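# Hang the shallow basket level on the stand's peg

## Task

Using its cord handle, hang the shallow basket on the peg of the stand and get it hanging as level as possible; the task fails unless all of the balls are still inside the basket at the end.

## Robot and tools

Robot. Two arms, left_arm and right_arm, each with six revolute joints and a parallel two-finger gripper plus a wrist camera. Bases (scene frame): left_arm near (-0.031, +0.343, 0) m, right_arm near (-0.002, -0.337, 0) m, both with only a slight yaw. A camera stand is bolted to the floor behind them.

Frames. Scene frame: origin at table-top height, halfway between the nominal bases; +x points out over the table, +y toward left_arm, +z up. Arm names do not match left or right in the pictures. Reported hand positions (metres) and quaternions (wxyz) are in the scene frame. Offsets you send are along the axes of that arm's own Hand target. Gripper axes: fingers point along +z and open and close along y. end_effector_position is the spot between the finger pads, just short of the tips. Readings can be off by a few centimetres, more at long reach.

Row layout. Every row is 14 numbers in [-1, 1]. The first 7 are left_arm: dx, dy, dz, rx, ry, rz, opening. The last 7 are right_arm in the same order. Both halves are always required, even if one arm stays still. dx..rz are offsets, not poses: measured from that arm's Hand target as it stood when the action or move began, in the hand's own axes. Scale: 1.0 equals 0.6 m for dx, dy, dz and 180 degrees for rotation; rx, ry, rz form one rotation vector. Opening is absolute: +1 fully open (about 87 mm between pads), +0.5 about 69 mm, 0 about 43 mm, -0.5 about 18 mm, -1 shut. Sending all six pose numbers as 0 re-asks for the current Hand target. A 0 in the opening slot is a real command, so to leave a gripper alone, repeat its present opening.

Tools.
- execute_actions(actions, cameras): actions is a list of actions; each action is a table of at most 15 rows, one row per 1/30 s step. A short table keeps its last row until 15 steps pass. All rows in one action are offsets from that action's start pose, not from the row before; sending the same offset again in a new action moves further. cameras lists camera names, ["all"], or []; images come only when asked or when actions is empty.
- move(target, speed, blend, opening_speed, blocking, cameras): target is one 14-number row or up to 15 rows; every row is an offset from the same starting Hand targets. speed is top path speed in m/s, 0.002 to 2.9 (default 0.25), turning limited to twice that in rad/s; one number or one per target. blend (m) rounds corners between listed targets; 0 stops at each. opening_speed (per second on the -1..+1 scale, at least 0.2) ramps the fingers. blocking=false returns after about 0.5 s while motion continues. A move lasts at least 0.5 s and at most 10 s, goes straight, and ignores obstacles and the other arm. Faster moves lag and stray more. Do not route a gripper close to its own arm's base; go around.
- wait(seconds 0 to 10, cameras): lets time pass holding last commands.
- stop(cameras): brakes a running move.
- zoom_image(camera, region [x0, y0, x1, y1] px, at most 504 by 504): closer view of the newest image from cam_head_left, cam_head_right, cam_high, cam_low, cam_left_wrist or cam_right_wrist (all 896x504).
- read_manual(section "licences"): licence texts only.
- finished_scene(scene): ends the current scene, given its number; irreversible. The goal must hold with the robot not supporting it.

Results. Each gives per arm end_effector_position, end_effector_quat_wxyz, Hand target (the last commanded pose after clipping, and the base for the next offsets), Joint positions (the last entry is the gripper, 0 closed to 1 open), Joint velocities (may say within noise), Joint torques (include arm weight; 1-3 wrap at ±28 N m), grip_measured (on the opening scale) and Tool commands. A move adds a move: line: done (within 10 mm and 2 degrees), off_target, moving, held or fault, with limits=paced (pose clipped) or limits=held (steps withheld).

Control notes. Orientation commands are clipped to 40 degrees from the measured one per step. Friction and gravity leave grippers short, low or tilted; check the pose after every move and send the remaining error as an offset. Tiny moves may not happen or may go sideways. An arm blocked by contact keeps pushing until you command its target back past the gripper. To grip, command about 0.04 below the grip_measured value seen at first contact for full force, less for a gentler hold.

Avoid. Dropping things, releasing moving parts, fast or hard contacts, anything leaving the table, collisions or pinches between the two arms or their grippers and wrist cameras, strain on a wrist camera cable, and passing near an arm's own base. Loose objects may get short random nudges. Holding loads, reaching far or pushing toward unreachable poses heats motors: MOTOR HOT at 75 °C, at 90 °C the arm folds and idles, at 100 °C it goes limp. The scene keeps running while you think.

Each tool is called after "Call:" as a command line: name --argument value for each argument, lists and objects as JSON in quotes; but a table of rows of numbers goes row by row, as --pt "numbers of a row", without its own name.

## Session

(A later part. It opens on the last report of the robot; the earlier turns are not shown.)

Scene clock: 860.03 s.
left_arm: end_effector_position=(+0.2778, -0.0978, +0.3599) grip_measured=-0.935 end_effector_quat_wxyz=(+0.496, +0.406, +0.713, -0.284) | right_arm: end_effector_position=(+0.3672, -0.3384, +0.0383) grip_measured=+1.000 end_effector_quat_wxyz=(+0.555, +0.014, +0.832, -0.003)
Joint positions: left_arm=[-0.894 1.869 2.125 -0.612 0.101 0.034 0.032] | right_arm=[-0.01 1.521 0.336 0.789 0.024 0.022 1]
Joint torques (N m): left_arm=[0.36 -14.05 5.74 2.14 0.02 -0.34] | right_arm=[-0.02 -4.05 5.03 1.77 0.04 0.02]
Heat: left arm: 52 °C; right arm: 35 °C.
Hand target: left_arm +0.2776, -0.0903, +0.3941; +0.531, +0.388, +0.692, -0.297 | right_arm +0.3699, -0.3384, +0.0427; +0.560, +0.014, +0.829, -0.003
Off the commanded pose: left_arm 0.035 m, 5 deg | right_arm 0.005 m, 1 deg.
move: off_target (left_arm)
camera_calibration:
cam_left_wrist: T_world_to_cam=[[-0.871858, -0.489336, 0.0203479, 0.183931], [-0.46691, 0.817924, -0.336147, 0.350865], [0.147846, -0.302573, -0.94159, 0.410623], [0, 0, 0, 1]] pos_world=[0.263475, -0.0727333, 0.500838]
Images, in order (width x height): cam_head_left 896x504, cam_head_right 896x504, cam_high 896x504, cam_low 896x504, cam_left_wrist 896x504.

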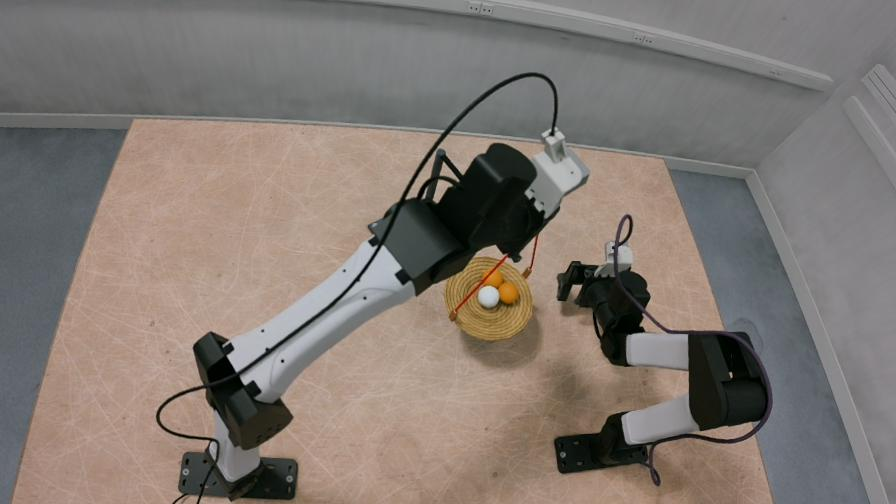

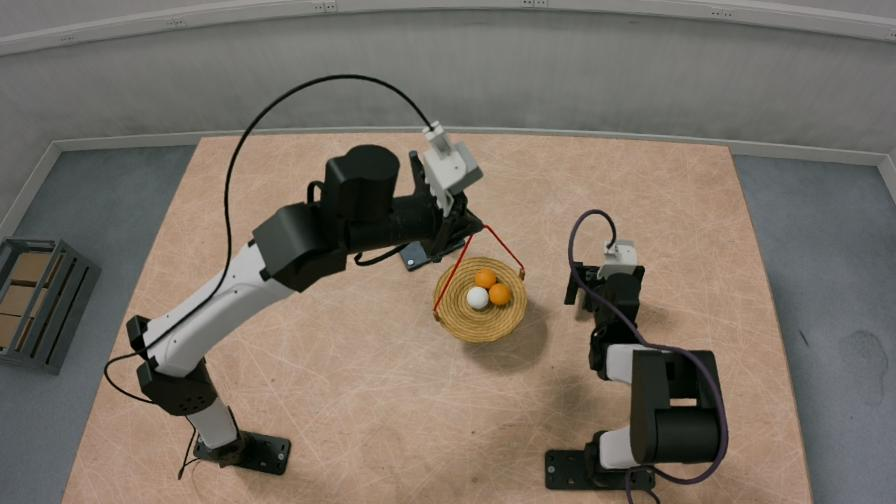

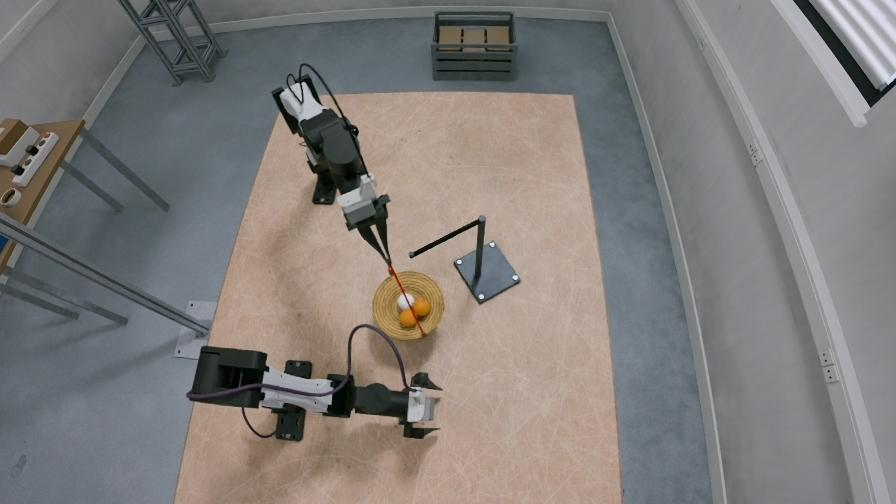

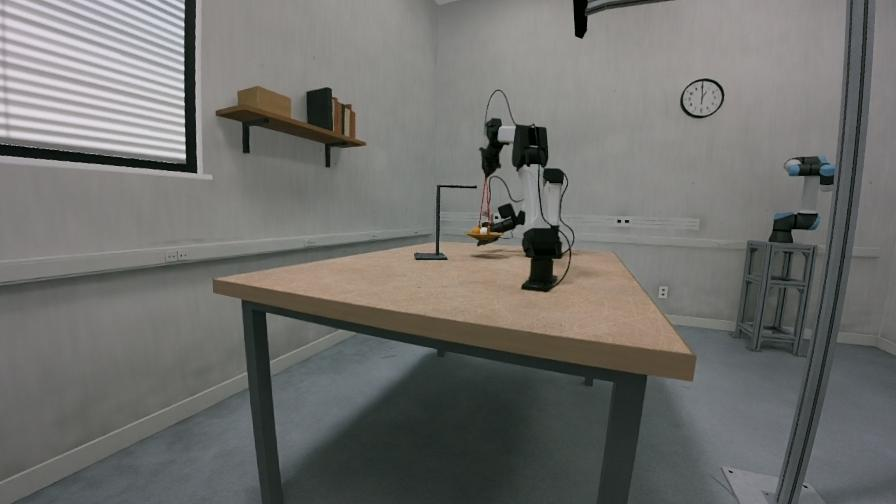

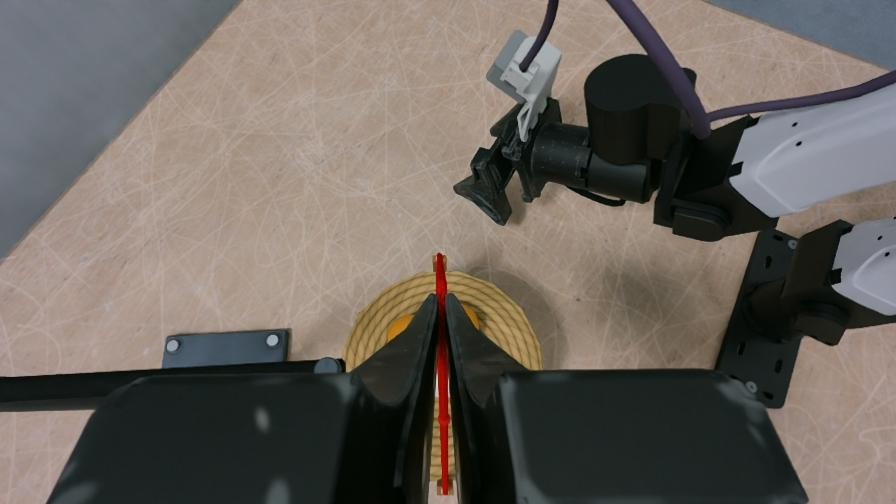

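Call:
move --target '[-0.0158, 0.0, -0.0308, 0, 0, 0, -1.0, 0, 0, 0, 0, 0, 0, 1.0]' --speed 0.03 --cameras '["cam_left_wrist", "cam_low", "cam_high"]'

Call:
zoom_image --camera "cam_low" --region '[430, 160, 530, 260]'

Call:
zoom_image --camera "cam_left_wrist" --region '[240, 230, 560, 500]'

Scene clock: 878.20 s.
left_arm: end_effector_position=(+0.2723, -0.0870, +0.3698) grip_measured=-0.935 end_effector_quat_wxyz=(+0.497, +0.404, +0.714, -0.283) | right_arm: end_effector_position=(+0.3672, -0.3384, +0.0383) grip_measured=+1.000 end_effector_quat_wxyz=(+0.555, +0.014, +0.832, -0.003)
Joint positions: left_arm=[-0.89 1.837 2.125 -0.643 0.101 0.034 0.032] | right_arm=[-0.01 1.521 0.336 0.789 0.024 0.022 1]
Joint torques (N m): left_arm=[0.32 -13.75 7.56 1.91 0.07 -0.36] | right_arm=[-0.02 -4.01 5.07 1.78 0.04 0.02]
Heat: left arm: 48 °C; right arm: 35 °C.
Hand target: left_arm +0.2696, -0.0771, +0.4081; +0.531, +0.388, +0.692, -0.297 | right_arm +0.3699, -0.3384, +0.0427; +0.560, +0.014, +0.829, -0.003
Off the commanded pose: left_arm 0.040 m, 5 deg | right_arm 0.005 m, 1 deg.
move: off_target (left_arm)
camera_calibration:
cam_left_wrist: T_world_to_cam=[[-0.870021, -0.492606, 0.0200669, 0.183522], [-0.469614, 0.815647, -0.33791, 0.343941], [0.150089, -0.303413, -0.940964, 0.423182], [0, 0, 0, 1]] pos_world=[0.257672, -0.0617316, 0.510738]
Images, in order (width x height): cam_high 896x504, cam_low 896x504, cam_left_wrist 896x504.

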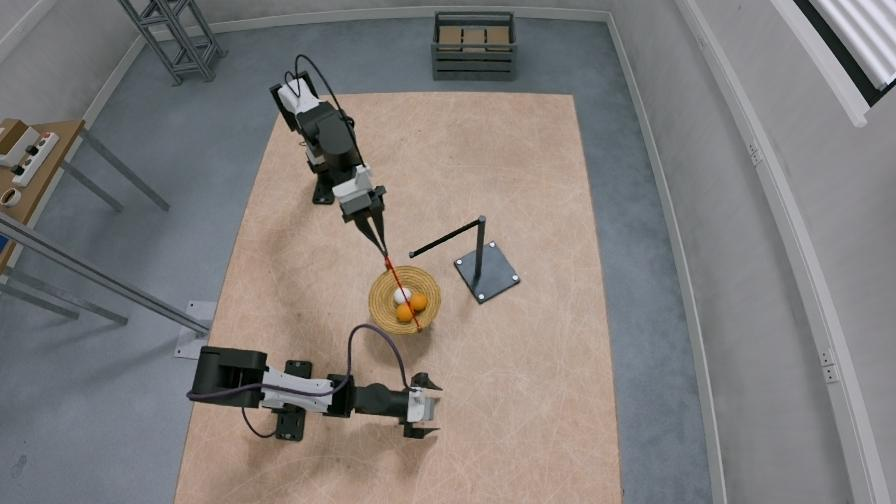

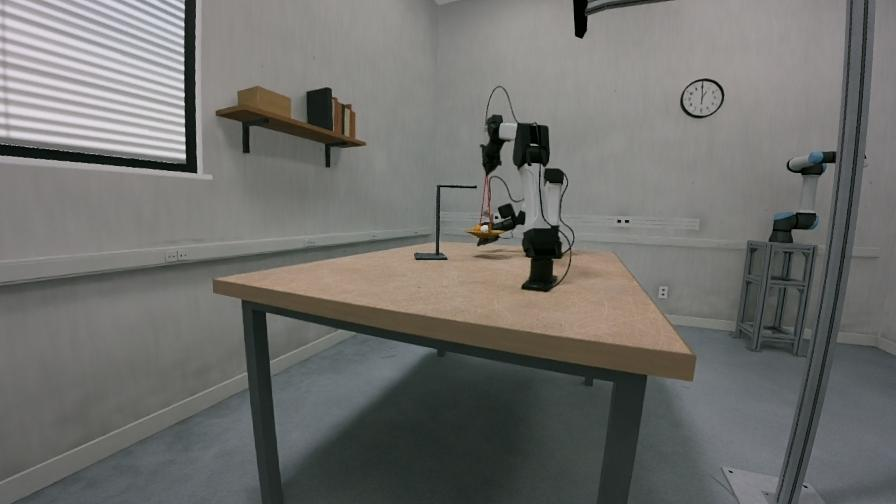

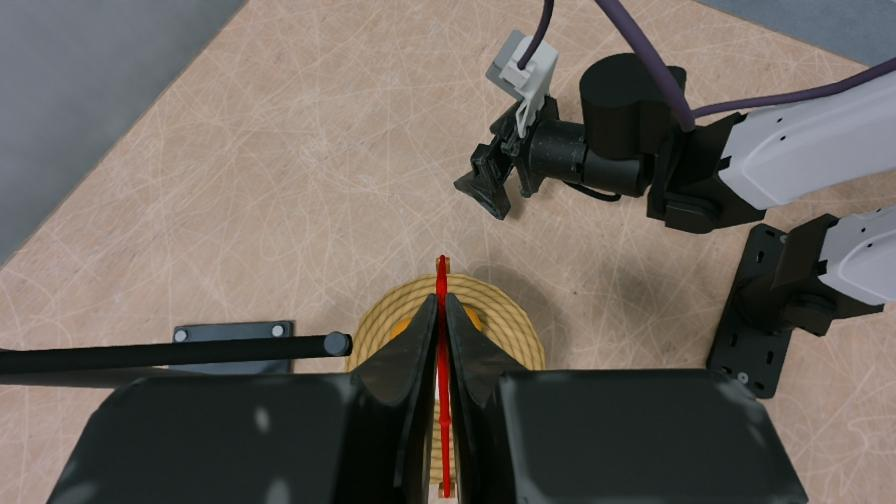

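Scaled by 5.040 from the camera's 896x504 image, which has a finer 1280x720 frame.

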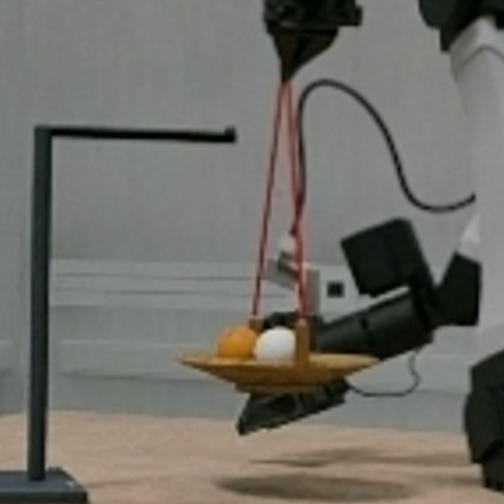

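Scaled by 1.575 from the camera's 896x504 image, which has a finer 1280x720 frame.

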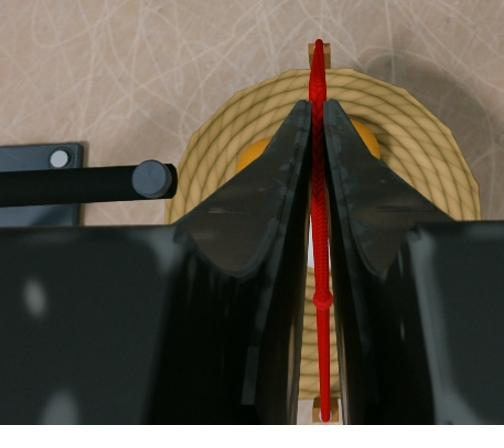

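Call:
move --target '[0.0020, 0.0750, -0.0070, 0, 0, 0, -1.0, 0, 0, 0, 0, 0, 0, 1.0]' --speed 0.03 --cameras '["cam_left_wrist", "cam_low", "cam_high"]'

Call:
zoom_image --camera "cam_low" --region '[430, 160, 530, 260]'

Call:
zoom_image --camera "cam_left_wrist" --region '[240, 230, 560, 500]'

Scene clock: 902.60 s.
left_arm: end_effector_position=(+0.3084, -0.0539, +0.3710) grip_measured=-0.935 end_effector_quat_wxyz=(+0.496, +0.391, +0.721, -0.285) | right_arm: end_effector_position=(+0.3672, -0.3384, +0.0383) grip_measured=+1.000 end_effector_quat_wxyz=(+0.555, +0.014, +0.832, -0.003)
Joint positions: left_arm=[-0.764 1.832 2.125 -0.653 0.205 0.053 0.032] | right_arm=[-0.01 1.521 0.336 0.789 0.024 0.022 1]
Joint torques (N m): left_arm=[0.32 -12.01 9.05 1.88 0.23 -0.17] | right_arm=[-0.06 -4.03 5.03 1.78 0.06 0.02]
Heat: left arm: 46 °C; right arm: 35 °C.
Hand target: left_arm +0.3056, -0.0499, +0.4081; +0.531, +0.388, +0.692, -0.297 | right_arm +0.3699, -0.3384, +0.0427; +0.560, +0.014, +0.829, -0.003
Off the commanded pose: left_arm 0.037 m, 5 deg | right_arm 0.005 m, 1 deg.
move: off_target (left_arm)
camera_calibration:
cam_left_wrist: T_world_to_cam=[[-0.858321, -0.511575, 0.0397106, 0.219214], [-0.493181, 0.801143, -0.33903, 0.341224], [0.141625, -0.310581, -0.939937, 0.430806], [0, 0, 0, 1]] pos_world=[0.295428, -0.0274245, 0.511911]
Images, in order (width x height): cam_high 896x504, cam_low 896x504, cam_left_wrist 896x504.

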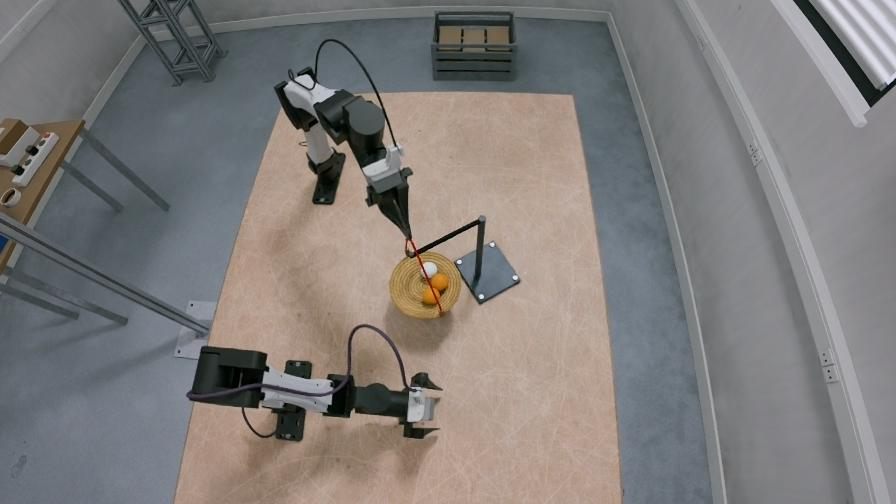

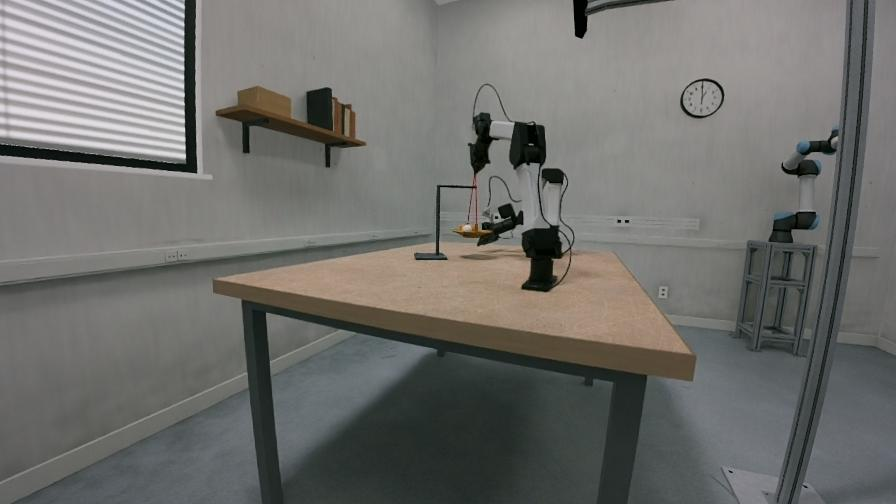

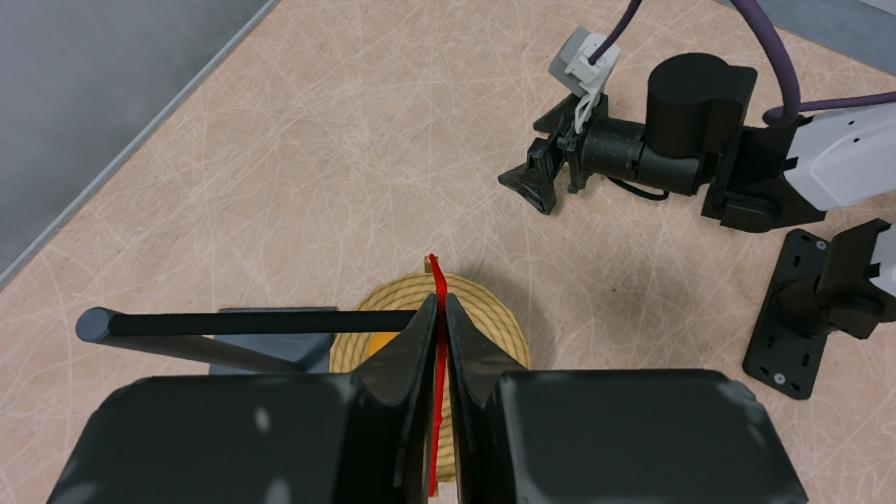

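Scaled by 5.040 from the camera's 896x504 image, which has a finer 1280x720 frame.

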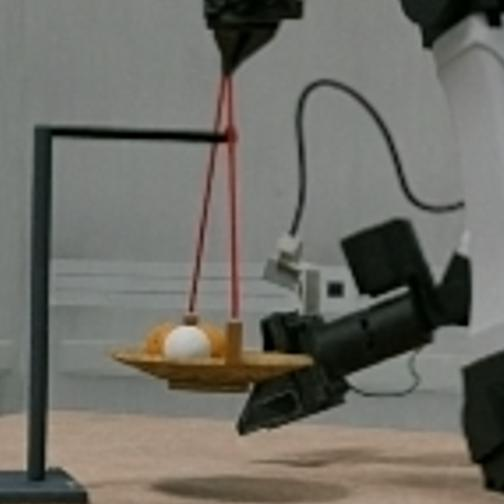

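Scaled by 1.575 from the camera's 896x504 image, which has a finer 1280x720 frame.

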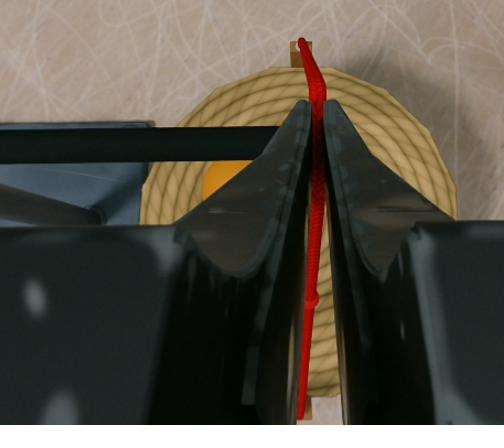

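Call:
wait --seconds 1.0 --cameras '["cam_left_wrist", "cam_low", "cam_high"]'

Call:
zoom_image --camera "cam_low" --region '[430, 160, 530, 260]'

Call:
zoom_image --camera "cam_left_wrist" --region '[240, 230, 560, 500]'

Call:
zoom_image --camera "cam_high" --region '[370, 200, 510, 330]'

Scene clock: 913.03 s.
left_arm: end_effector_position=(+0.3080, -0.0542, +0.3711) grip_measured=-0.935 end_effector_quat_wxyz=(+0.496, +0.392, +0.720, -0.286) | right_arm: end_effector_position=(+0.3672, -0.3384, +0.0383) grip_measured=+1.000 end_effector_quat_wxyz=(+0.555, +0.014, +0.832, -0.003)
Joint positions: left_arm=[-0.764 1.832 2.125 -0.653 0.207 0.053 0.032] | right_arm=[-0.01 1.521 0.336 0.789 0.024 0.022 1]
Joint torques (N m): left_arm=[0.2 -12.1 9.01 1.87 0.21 -0.18] | right_arm=[-0.03 -3.99 5.07 1.77 0.05 0.02]
Heat: left arm: 46 °C; right arm: 35 °C.
Hand target: left_arm +0.3056, -0.0499, +0.4081; +0.531, +0.388, +0.692, -0.297 | right_arm +0.3699, -0.3384, +0.0427; +0.560, +0.014, +0.829, -0.003
Tool commands: left_gripper/opening=-1.0 right_gripper/opening=+1.0
Off the commanded pose: left_arm 0.037 m, 5 deg | right_arm 0.005 m, 1 deg.
wait: 1.00 s; at rest from the start
camera_calibration:
cam_left_wrist: T_world_to_cam=[[-0.859465, -0.509612, 0.0401985, 0.219083], [-0.491479, 0.802129, -0.339173, 0.340886], [0.140602, -0.311264, -0.939865, 0.431017], [0, 0, 0, 1]] pos_world=[0.295231, -0.0276268, 0.51191]
Images, in order (width x height): cam_high 896x504, cam_low 896x504, cam_left_wrist 896x504.

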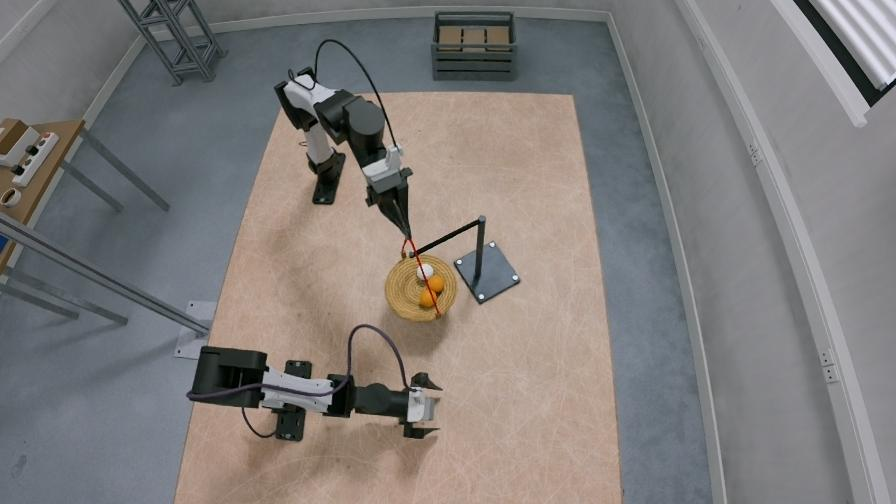

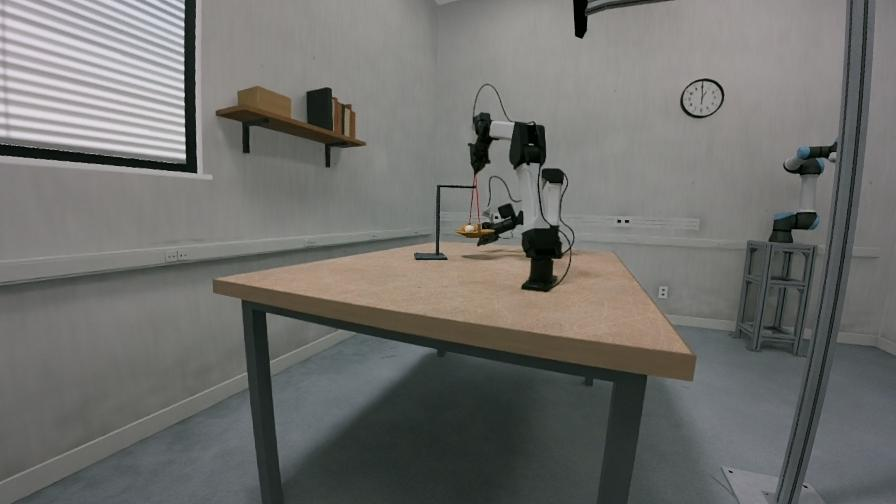

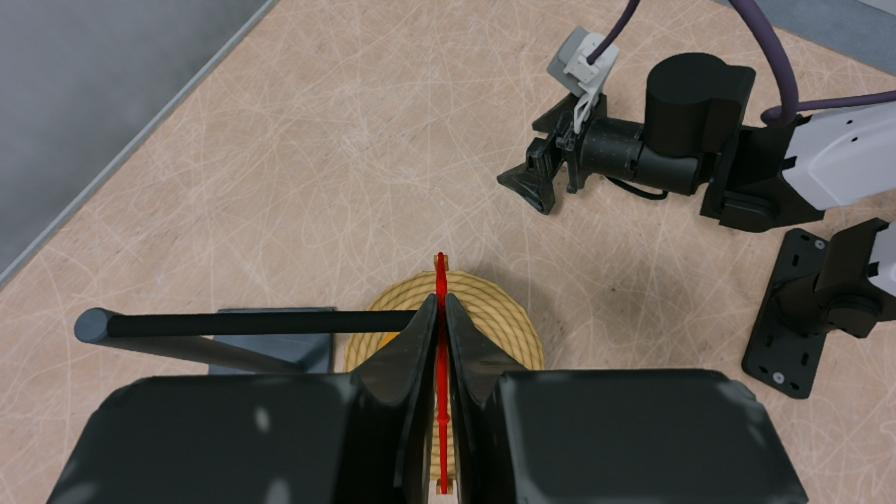

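Scaled by 5.040 from the camera's 896x504 image, which has a finer 1280x720 frame.

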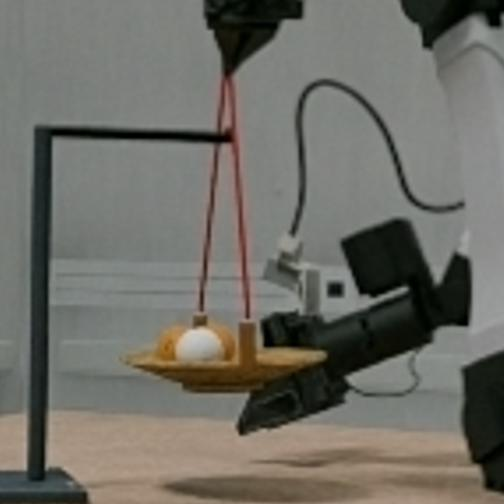

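Scaled by 1.575 from the camera's 896x504 image, which has a finer 1280x720 frame.

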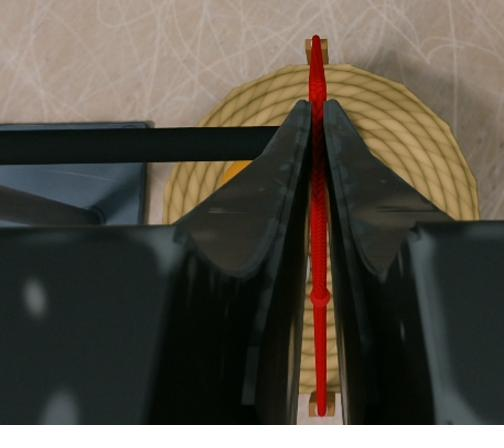

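Scaled by 3.600 from the camera's 896x504 image, which has a finer 1280x720 frame.

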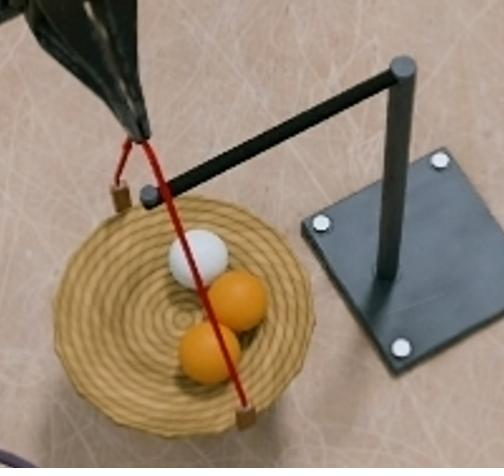

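Call:
move --target '[-0.0028, 0.0467, 0.0108, 0, 0, 0, -1.0, 0, 0, 0, 0, 0, 0, 1.0]' --speed 0.02

Call:
wait --seconds 1.0 --cameras '["cam_left_wrist", "cam_low", "cam_high", "cam_head_right"]'

Call:
zoom_image --camera "cam_low" --region '[430, 160, 530, 260]'

Call:
zoom_image --camera "cam_left_wrist" --region '[240, 230, 560, 500]'

Call:
zoom_image --camera "cam_high" --region '[370, 200, 510, 330]'

Scene clock: 930.20 s.
left_arm: end_effector_position=(+0.3290, -0.0395, +0.3854) grip_measured=-0.935 end_effector_quat_wxyz=(+0.506, +0.388, +0.713, -0.291) | right_arm: end_effector_position=(+0.3672, -0.3384, +0.0383) grip_measured=+1.000 end_effector_quat_wxyz=(+0.555, +0.014, +0.832, -0.003)
Joint positions: left_arm=[-0.696 1.865 2.209 -0.681 0.273 0.071 0.032] | right_arm=[-0.01 1.521 0.336 0.789 0.024 0.022 1]
Joint torques (N m): left_arm=[0.29 -8.8 9.48 1.94 0.24 -0.16] | right_arm=[-0.1 -4.01 5.05 1.78 0.05 0.02]
Heat: left arm: 47 °C; right arm: 35 °C.
Hand target: left_arm +0.3330, -0.0410, +0.4079; +0.531, +0.388, +0.692, -0.297 | right_arm +0.3699, -0.3384, +0.0427; +0.560, +0.014, +0.829, -0.003
Off the commanded pose: left_arm 0.023 m, 4 deg | right_arm 0.005 m, 1 deg.
move: off_target (left_arm)

Scene clock: 931.20 s.
left_arm: end_effector_position=(+0.3288, -0.0395, +0.3851) grip_measured=-0.935 end_effector_quat_wxyz=(+0.506, +0.389, +0.713, -0.291) | right_arm: end_effector_position=(+0.3672, -0.3384, +0.0383) grip_measured=+1.000 end_effector_quat_wxyz=(+0.555, +0.014, +0.832, -0.003)
Joint positions: left_arm=[-0.696 1.865 2.209 -0.682 0.273 0.071 0.032] | right_arm=[-0.01 1.521 0.336 0.789 0.024 0.022 1]
Joint torques (N m): left_arm=[0.38 -8.98 9.57 1.89 0.26 -0.18] | right_arm=[-0.03 -4 5.09 1.78 0.05 0.02]
Heat: left arm: 47 °C; right arm: 35 °C.
Hand target: left_arm +0.3331, -0.0410, +0.4079; +0.531, +0.388, +0.692, -0.297 | right_arm +0.3699, -0.3384, +0.0427; +0.560, +0.014, +0.829, -0.003
Tool commands: left_gripper/opening=-1.0 right_gripper/opening=+1.0
Off the commanded pose: left_arm 0.023 m, 4 deg | right_arm 0.005 m, 1 deg.
wait: 1.00 s; at rest by 0.17 s
camera_calibration:
cam_left_wrist: T_world_to_cam=[[-0.860135, -0.508586, 0.0388281, 0.244634], [-0.486148, 0.794387, -0.364156, 0.351704], [0.15436, -0.332099, -0.930528, 0.436978], [0, 0, 0, 1]] pos_world=[0.313947, -0.00985136, 0.525197]
Images, in order (width x height): cam_head_right 896x504, cam_high 896x504, cam_low 896x504, cam_left_wrist 896x504.

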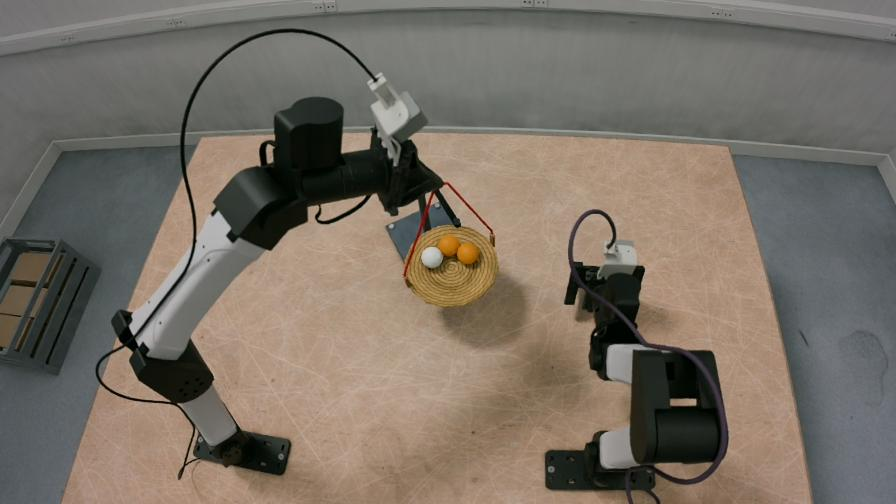

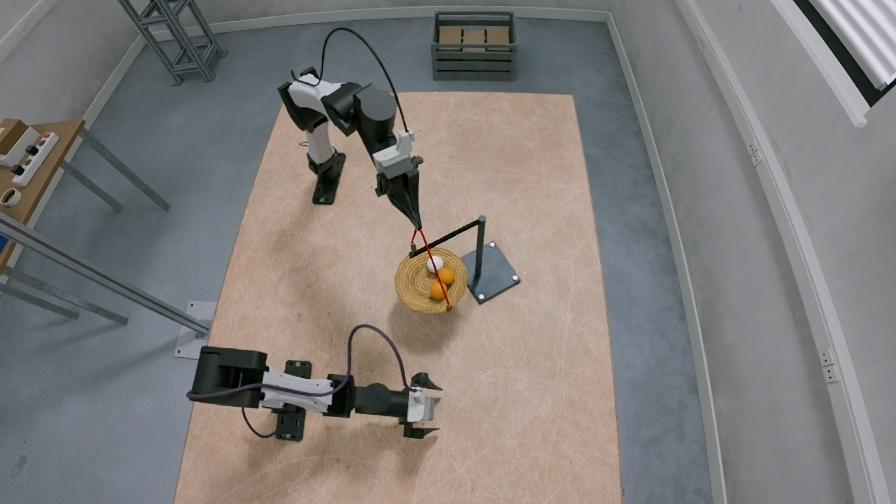

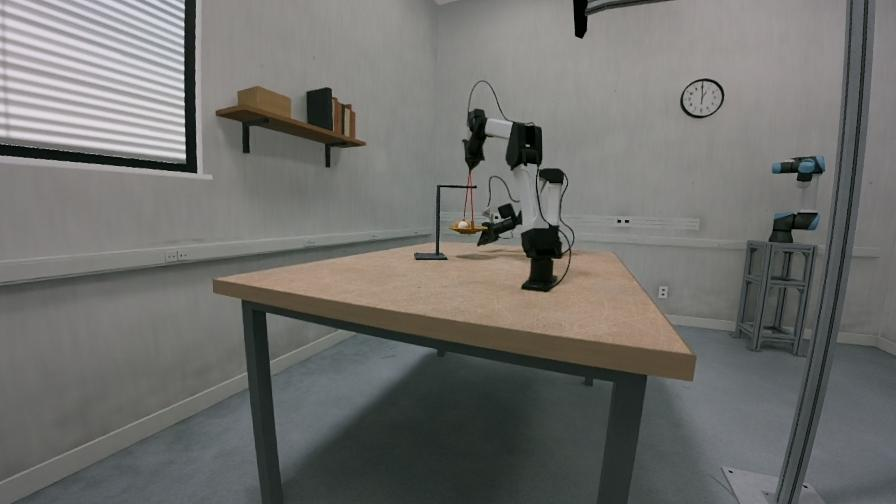

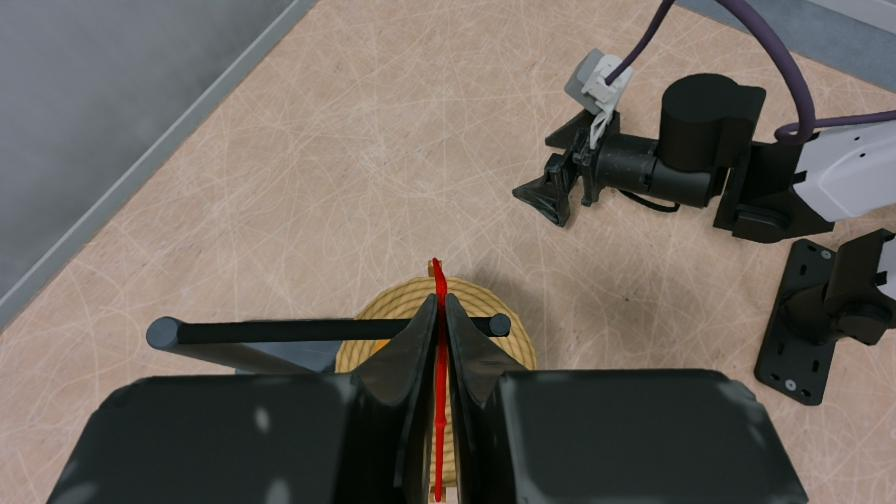

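Scaled by 5.040 from the camera's 896x504 image, which has a finer 1280x720 frame.

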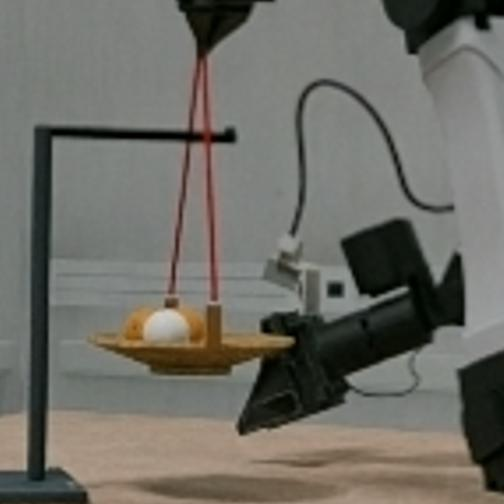

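Scaled by 1.575 from the camera's 896x504 image, which has a finer 1280x720 frame.

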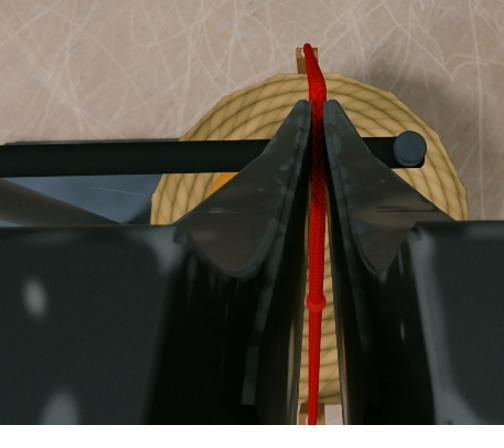

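Scaled by 3.600 from the camera's 896x504 image, which has a finer 1280x720 frame.

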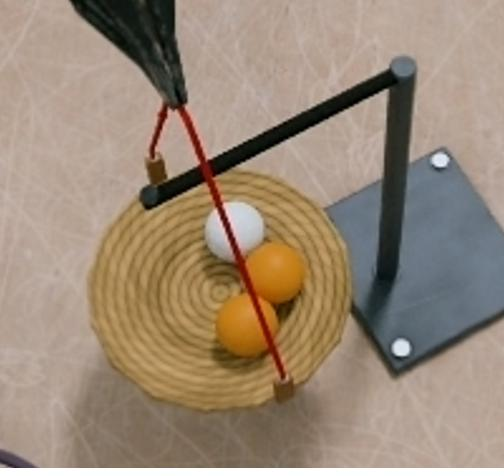

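Call:
move --target '[0.0700, 0.0, 0.0290, 0, 0, 0, -1.0, 0, 0, 0, 0, 0, 0, 1.0]' --speed 0.025

Call:
wait --seconds 0.7 --cameras '["cam_left_wrist", "cam_low", "cam_high", "cam_head_right"]'

Call:
zoom_image --camera "cam_low" --region '[430, 160, 530, 260]'

Call:
zoom_image --camera "cam_left_wrist" --region '[240, 230, 560, 500]'

Call:
zoom_image --camera "cam_head_right" --region '[380, 150, 520, 320]'

Scene clock: 951.60 s.
left_arm: end_effector_position=(+0.3401, -0.0497, +0.3288) grip_measured=-0.935 end_effector_quat_wxyz=(+0.494, +0.391, +0.721, -0.288) | right_arm: end_effector_position=(+0.3672, -0.3384, +0.0383) grip_measured=+1.000 end_effector_quat_wxyz=(+0.555, +0.014, +0.832, -0.003)
Joint positions: left_arm=[-0.696 1.835 1.945 -0.476 0.273 0.072 0.032] | right_arm=[-0.01 1.521 0.336 0.789 0.024 0.022 1]
Joint torques (N m): left_arm=[-0.05 -14.32 6.02 2.12 0.21 -0.16] | right_arm=[-0.05 -4.01 5.03 1.77 0.03 0.02]
Heat: left arm: 47 °C; right arm: 35 °C.
Hand target: left_arm +0.3362, -0.0461, +0.3627; +0.531, +0.388, +0.692, -0.297 | right_arm +0.3699, -0.3384, +0.0427; +0.560, +0.014, +0.829, -0.003
Off the commanded pose: left_arm 0.034 m, 5 deg | right_arm 0.005 m, 1 deg.
move: off_target (left_arm)

Scene clock: 952.30 s.
left_arm: end_effector_position=(+0.3401, -0.0497, +0.3289) grip_measured=-0.935 end_effector_quat_wxyz=(+0.495, +0.391, +0.721, -0.288) | right_arm: end_effector_position=(+0.3672, -0.3384, +0.0383) grip_measured=+1.000 end_effector_quat_wxyz=(+0.555, +0.014, +0.832, -0.003)
Joint positions: left_arm=[-0.696 1.835 1.945 -0.476 0.273 0.072 0.032] | right_arm=[-0.01 1.521 0.336 0.789 0.024 0.022 1]
Joint torques (N m): left_arm=[-0.12 -14.19 6.04 2.08 0.19 -0.18] | right_arm=[-0.05 -4.03 5.08 1.77 0.03 0.01]
Heat: left arm: 46 °C; right arm: 35 °C.
Hand target: left_arm +0.3362, -0.0461, +0.3627; +0.531, +0.388, +0.692, -0.297 | right_arm +0.3699, -0.3384, +0.0427; +0.560, +0.014, +0.829, -0.003
Tool commands: left_gripper/opening=-1.0 right_gripper/opening=+1.0
Off the commanded pose: left_arm 0.034 m, 5 deg | right_arm 0.005 m, 1 deg.
wait: 0.70 s; at rest by 0.17 s
camera_calibration:
cam_left_wrist: T_world_to_cam=[[-0.859394, -0.509198, 0.04647, 0.248638], [-0.49303, 0.801148, -0.339239, 0.339247], [0.13551, -0.314451, -0.939552, 0.389728], [0, 0, 0, 1]] pos_world=[0.328125, -0.0226307, 0.469702]
Images, in order (width x height): cam_head_right 896x504, cam_high 896x504, cam_low 896x504, cam_left_wrist 896x504.

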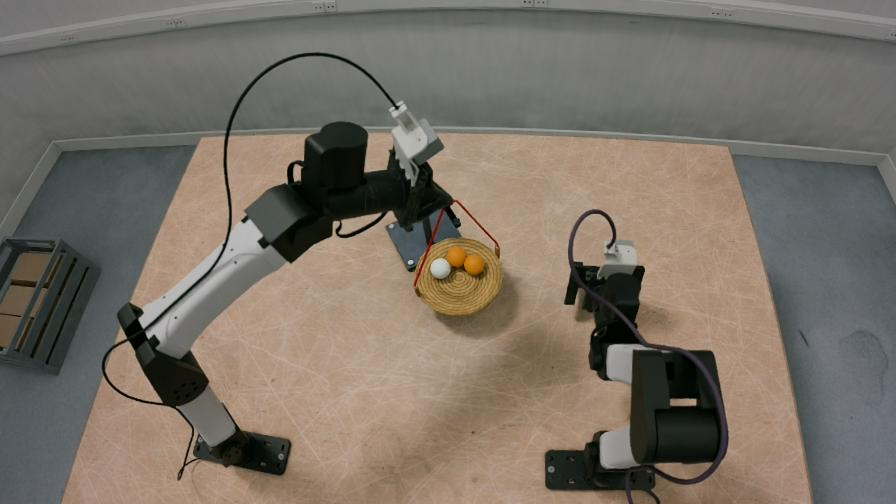

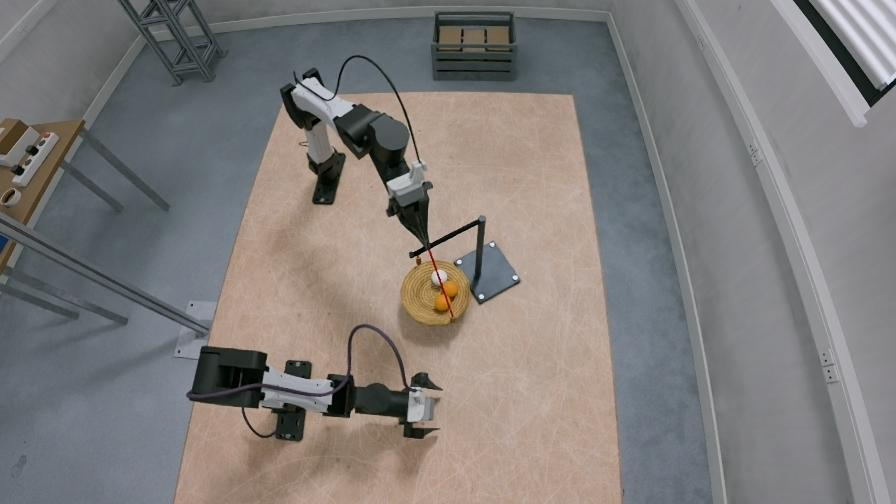

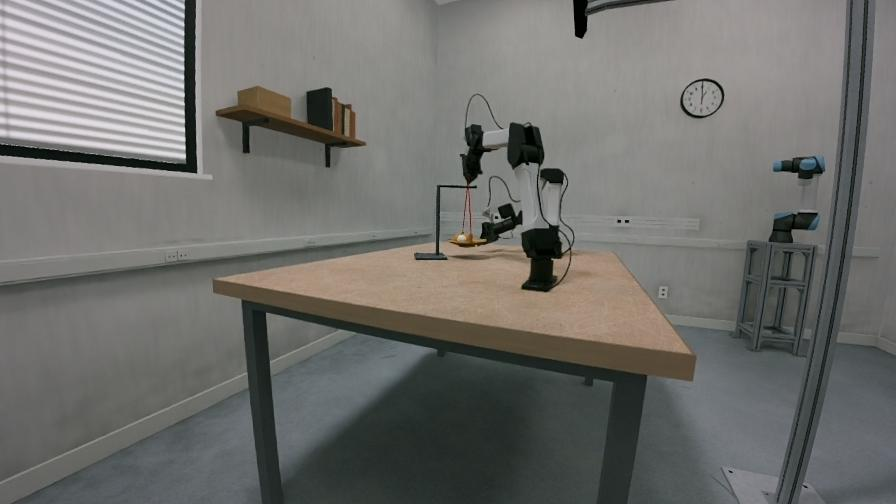

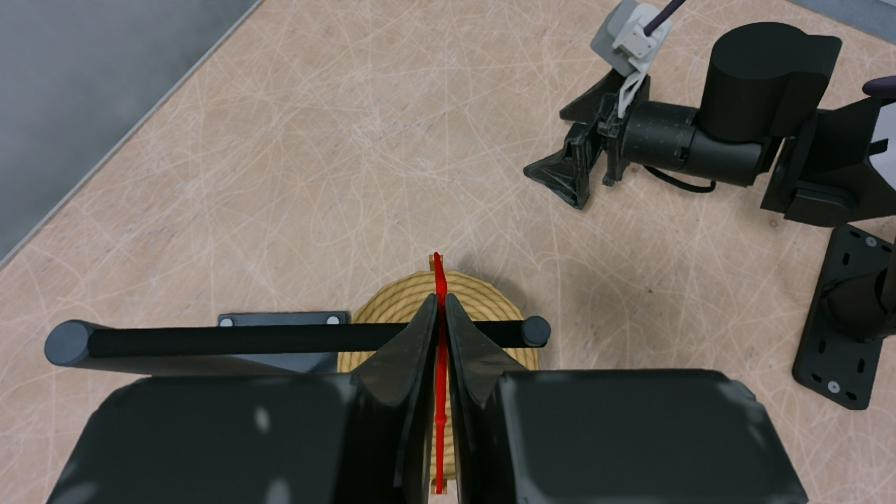

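Scaled by 5.040 from the camera's 896x504 image, which has a finer 1280x720 frame.

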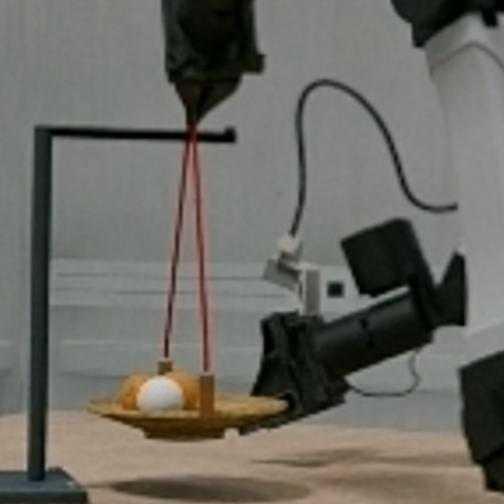

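Scaled by 1.575 from the camera's 896x504 image, which has a finer 1280x720 frame.

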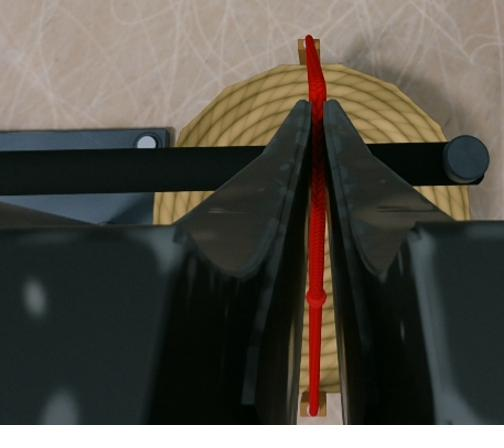

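Scaled by 2.965 from the camera's 896x504 image, which has a finer 1280x720 frame.

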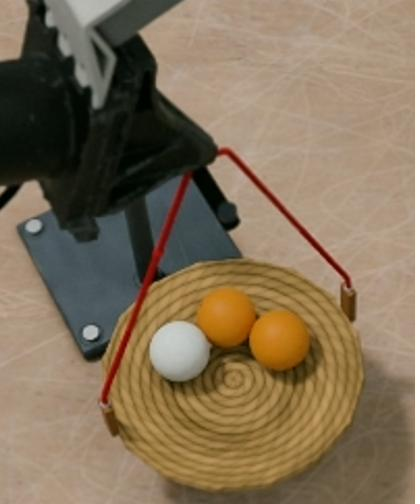

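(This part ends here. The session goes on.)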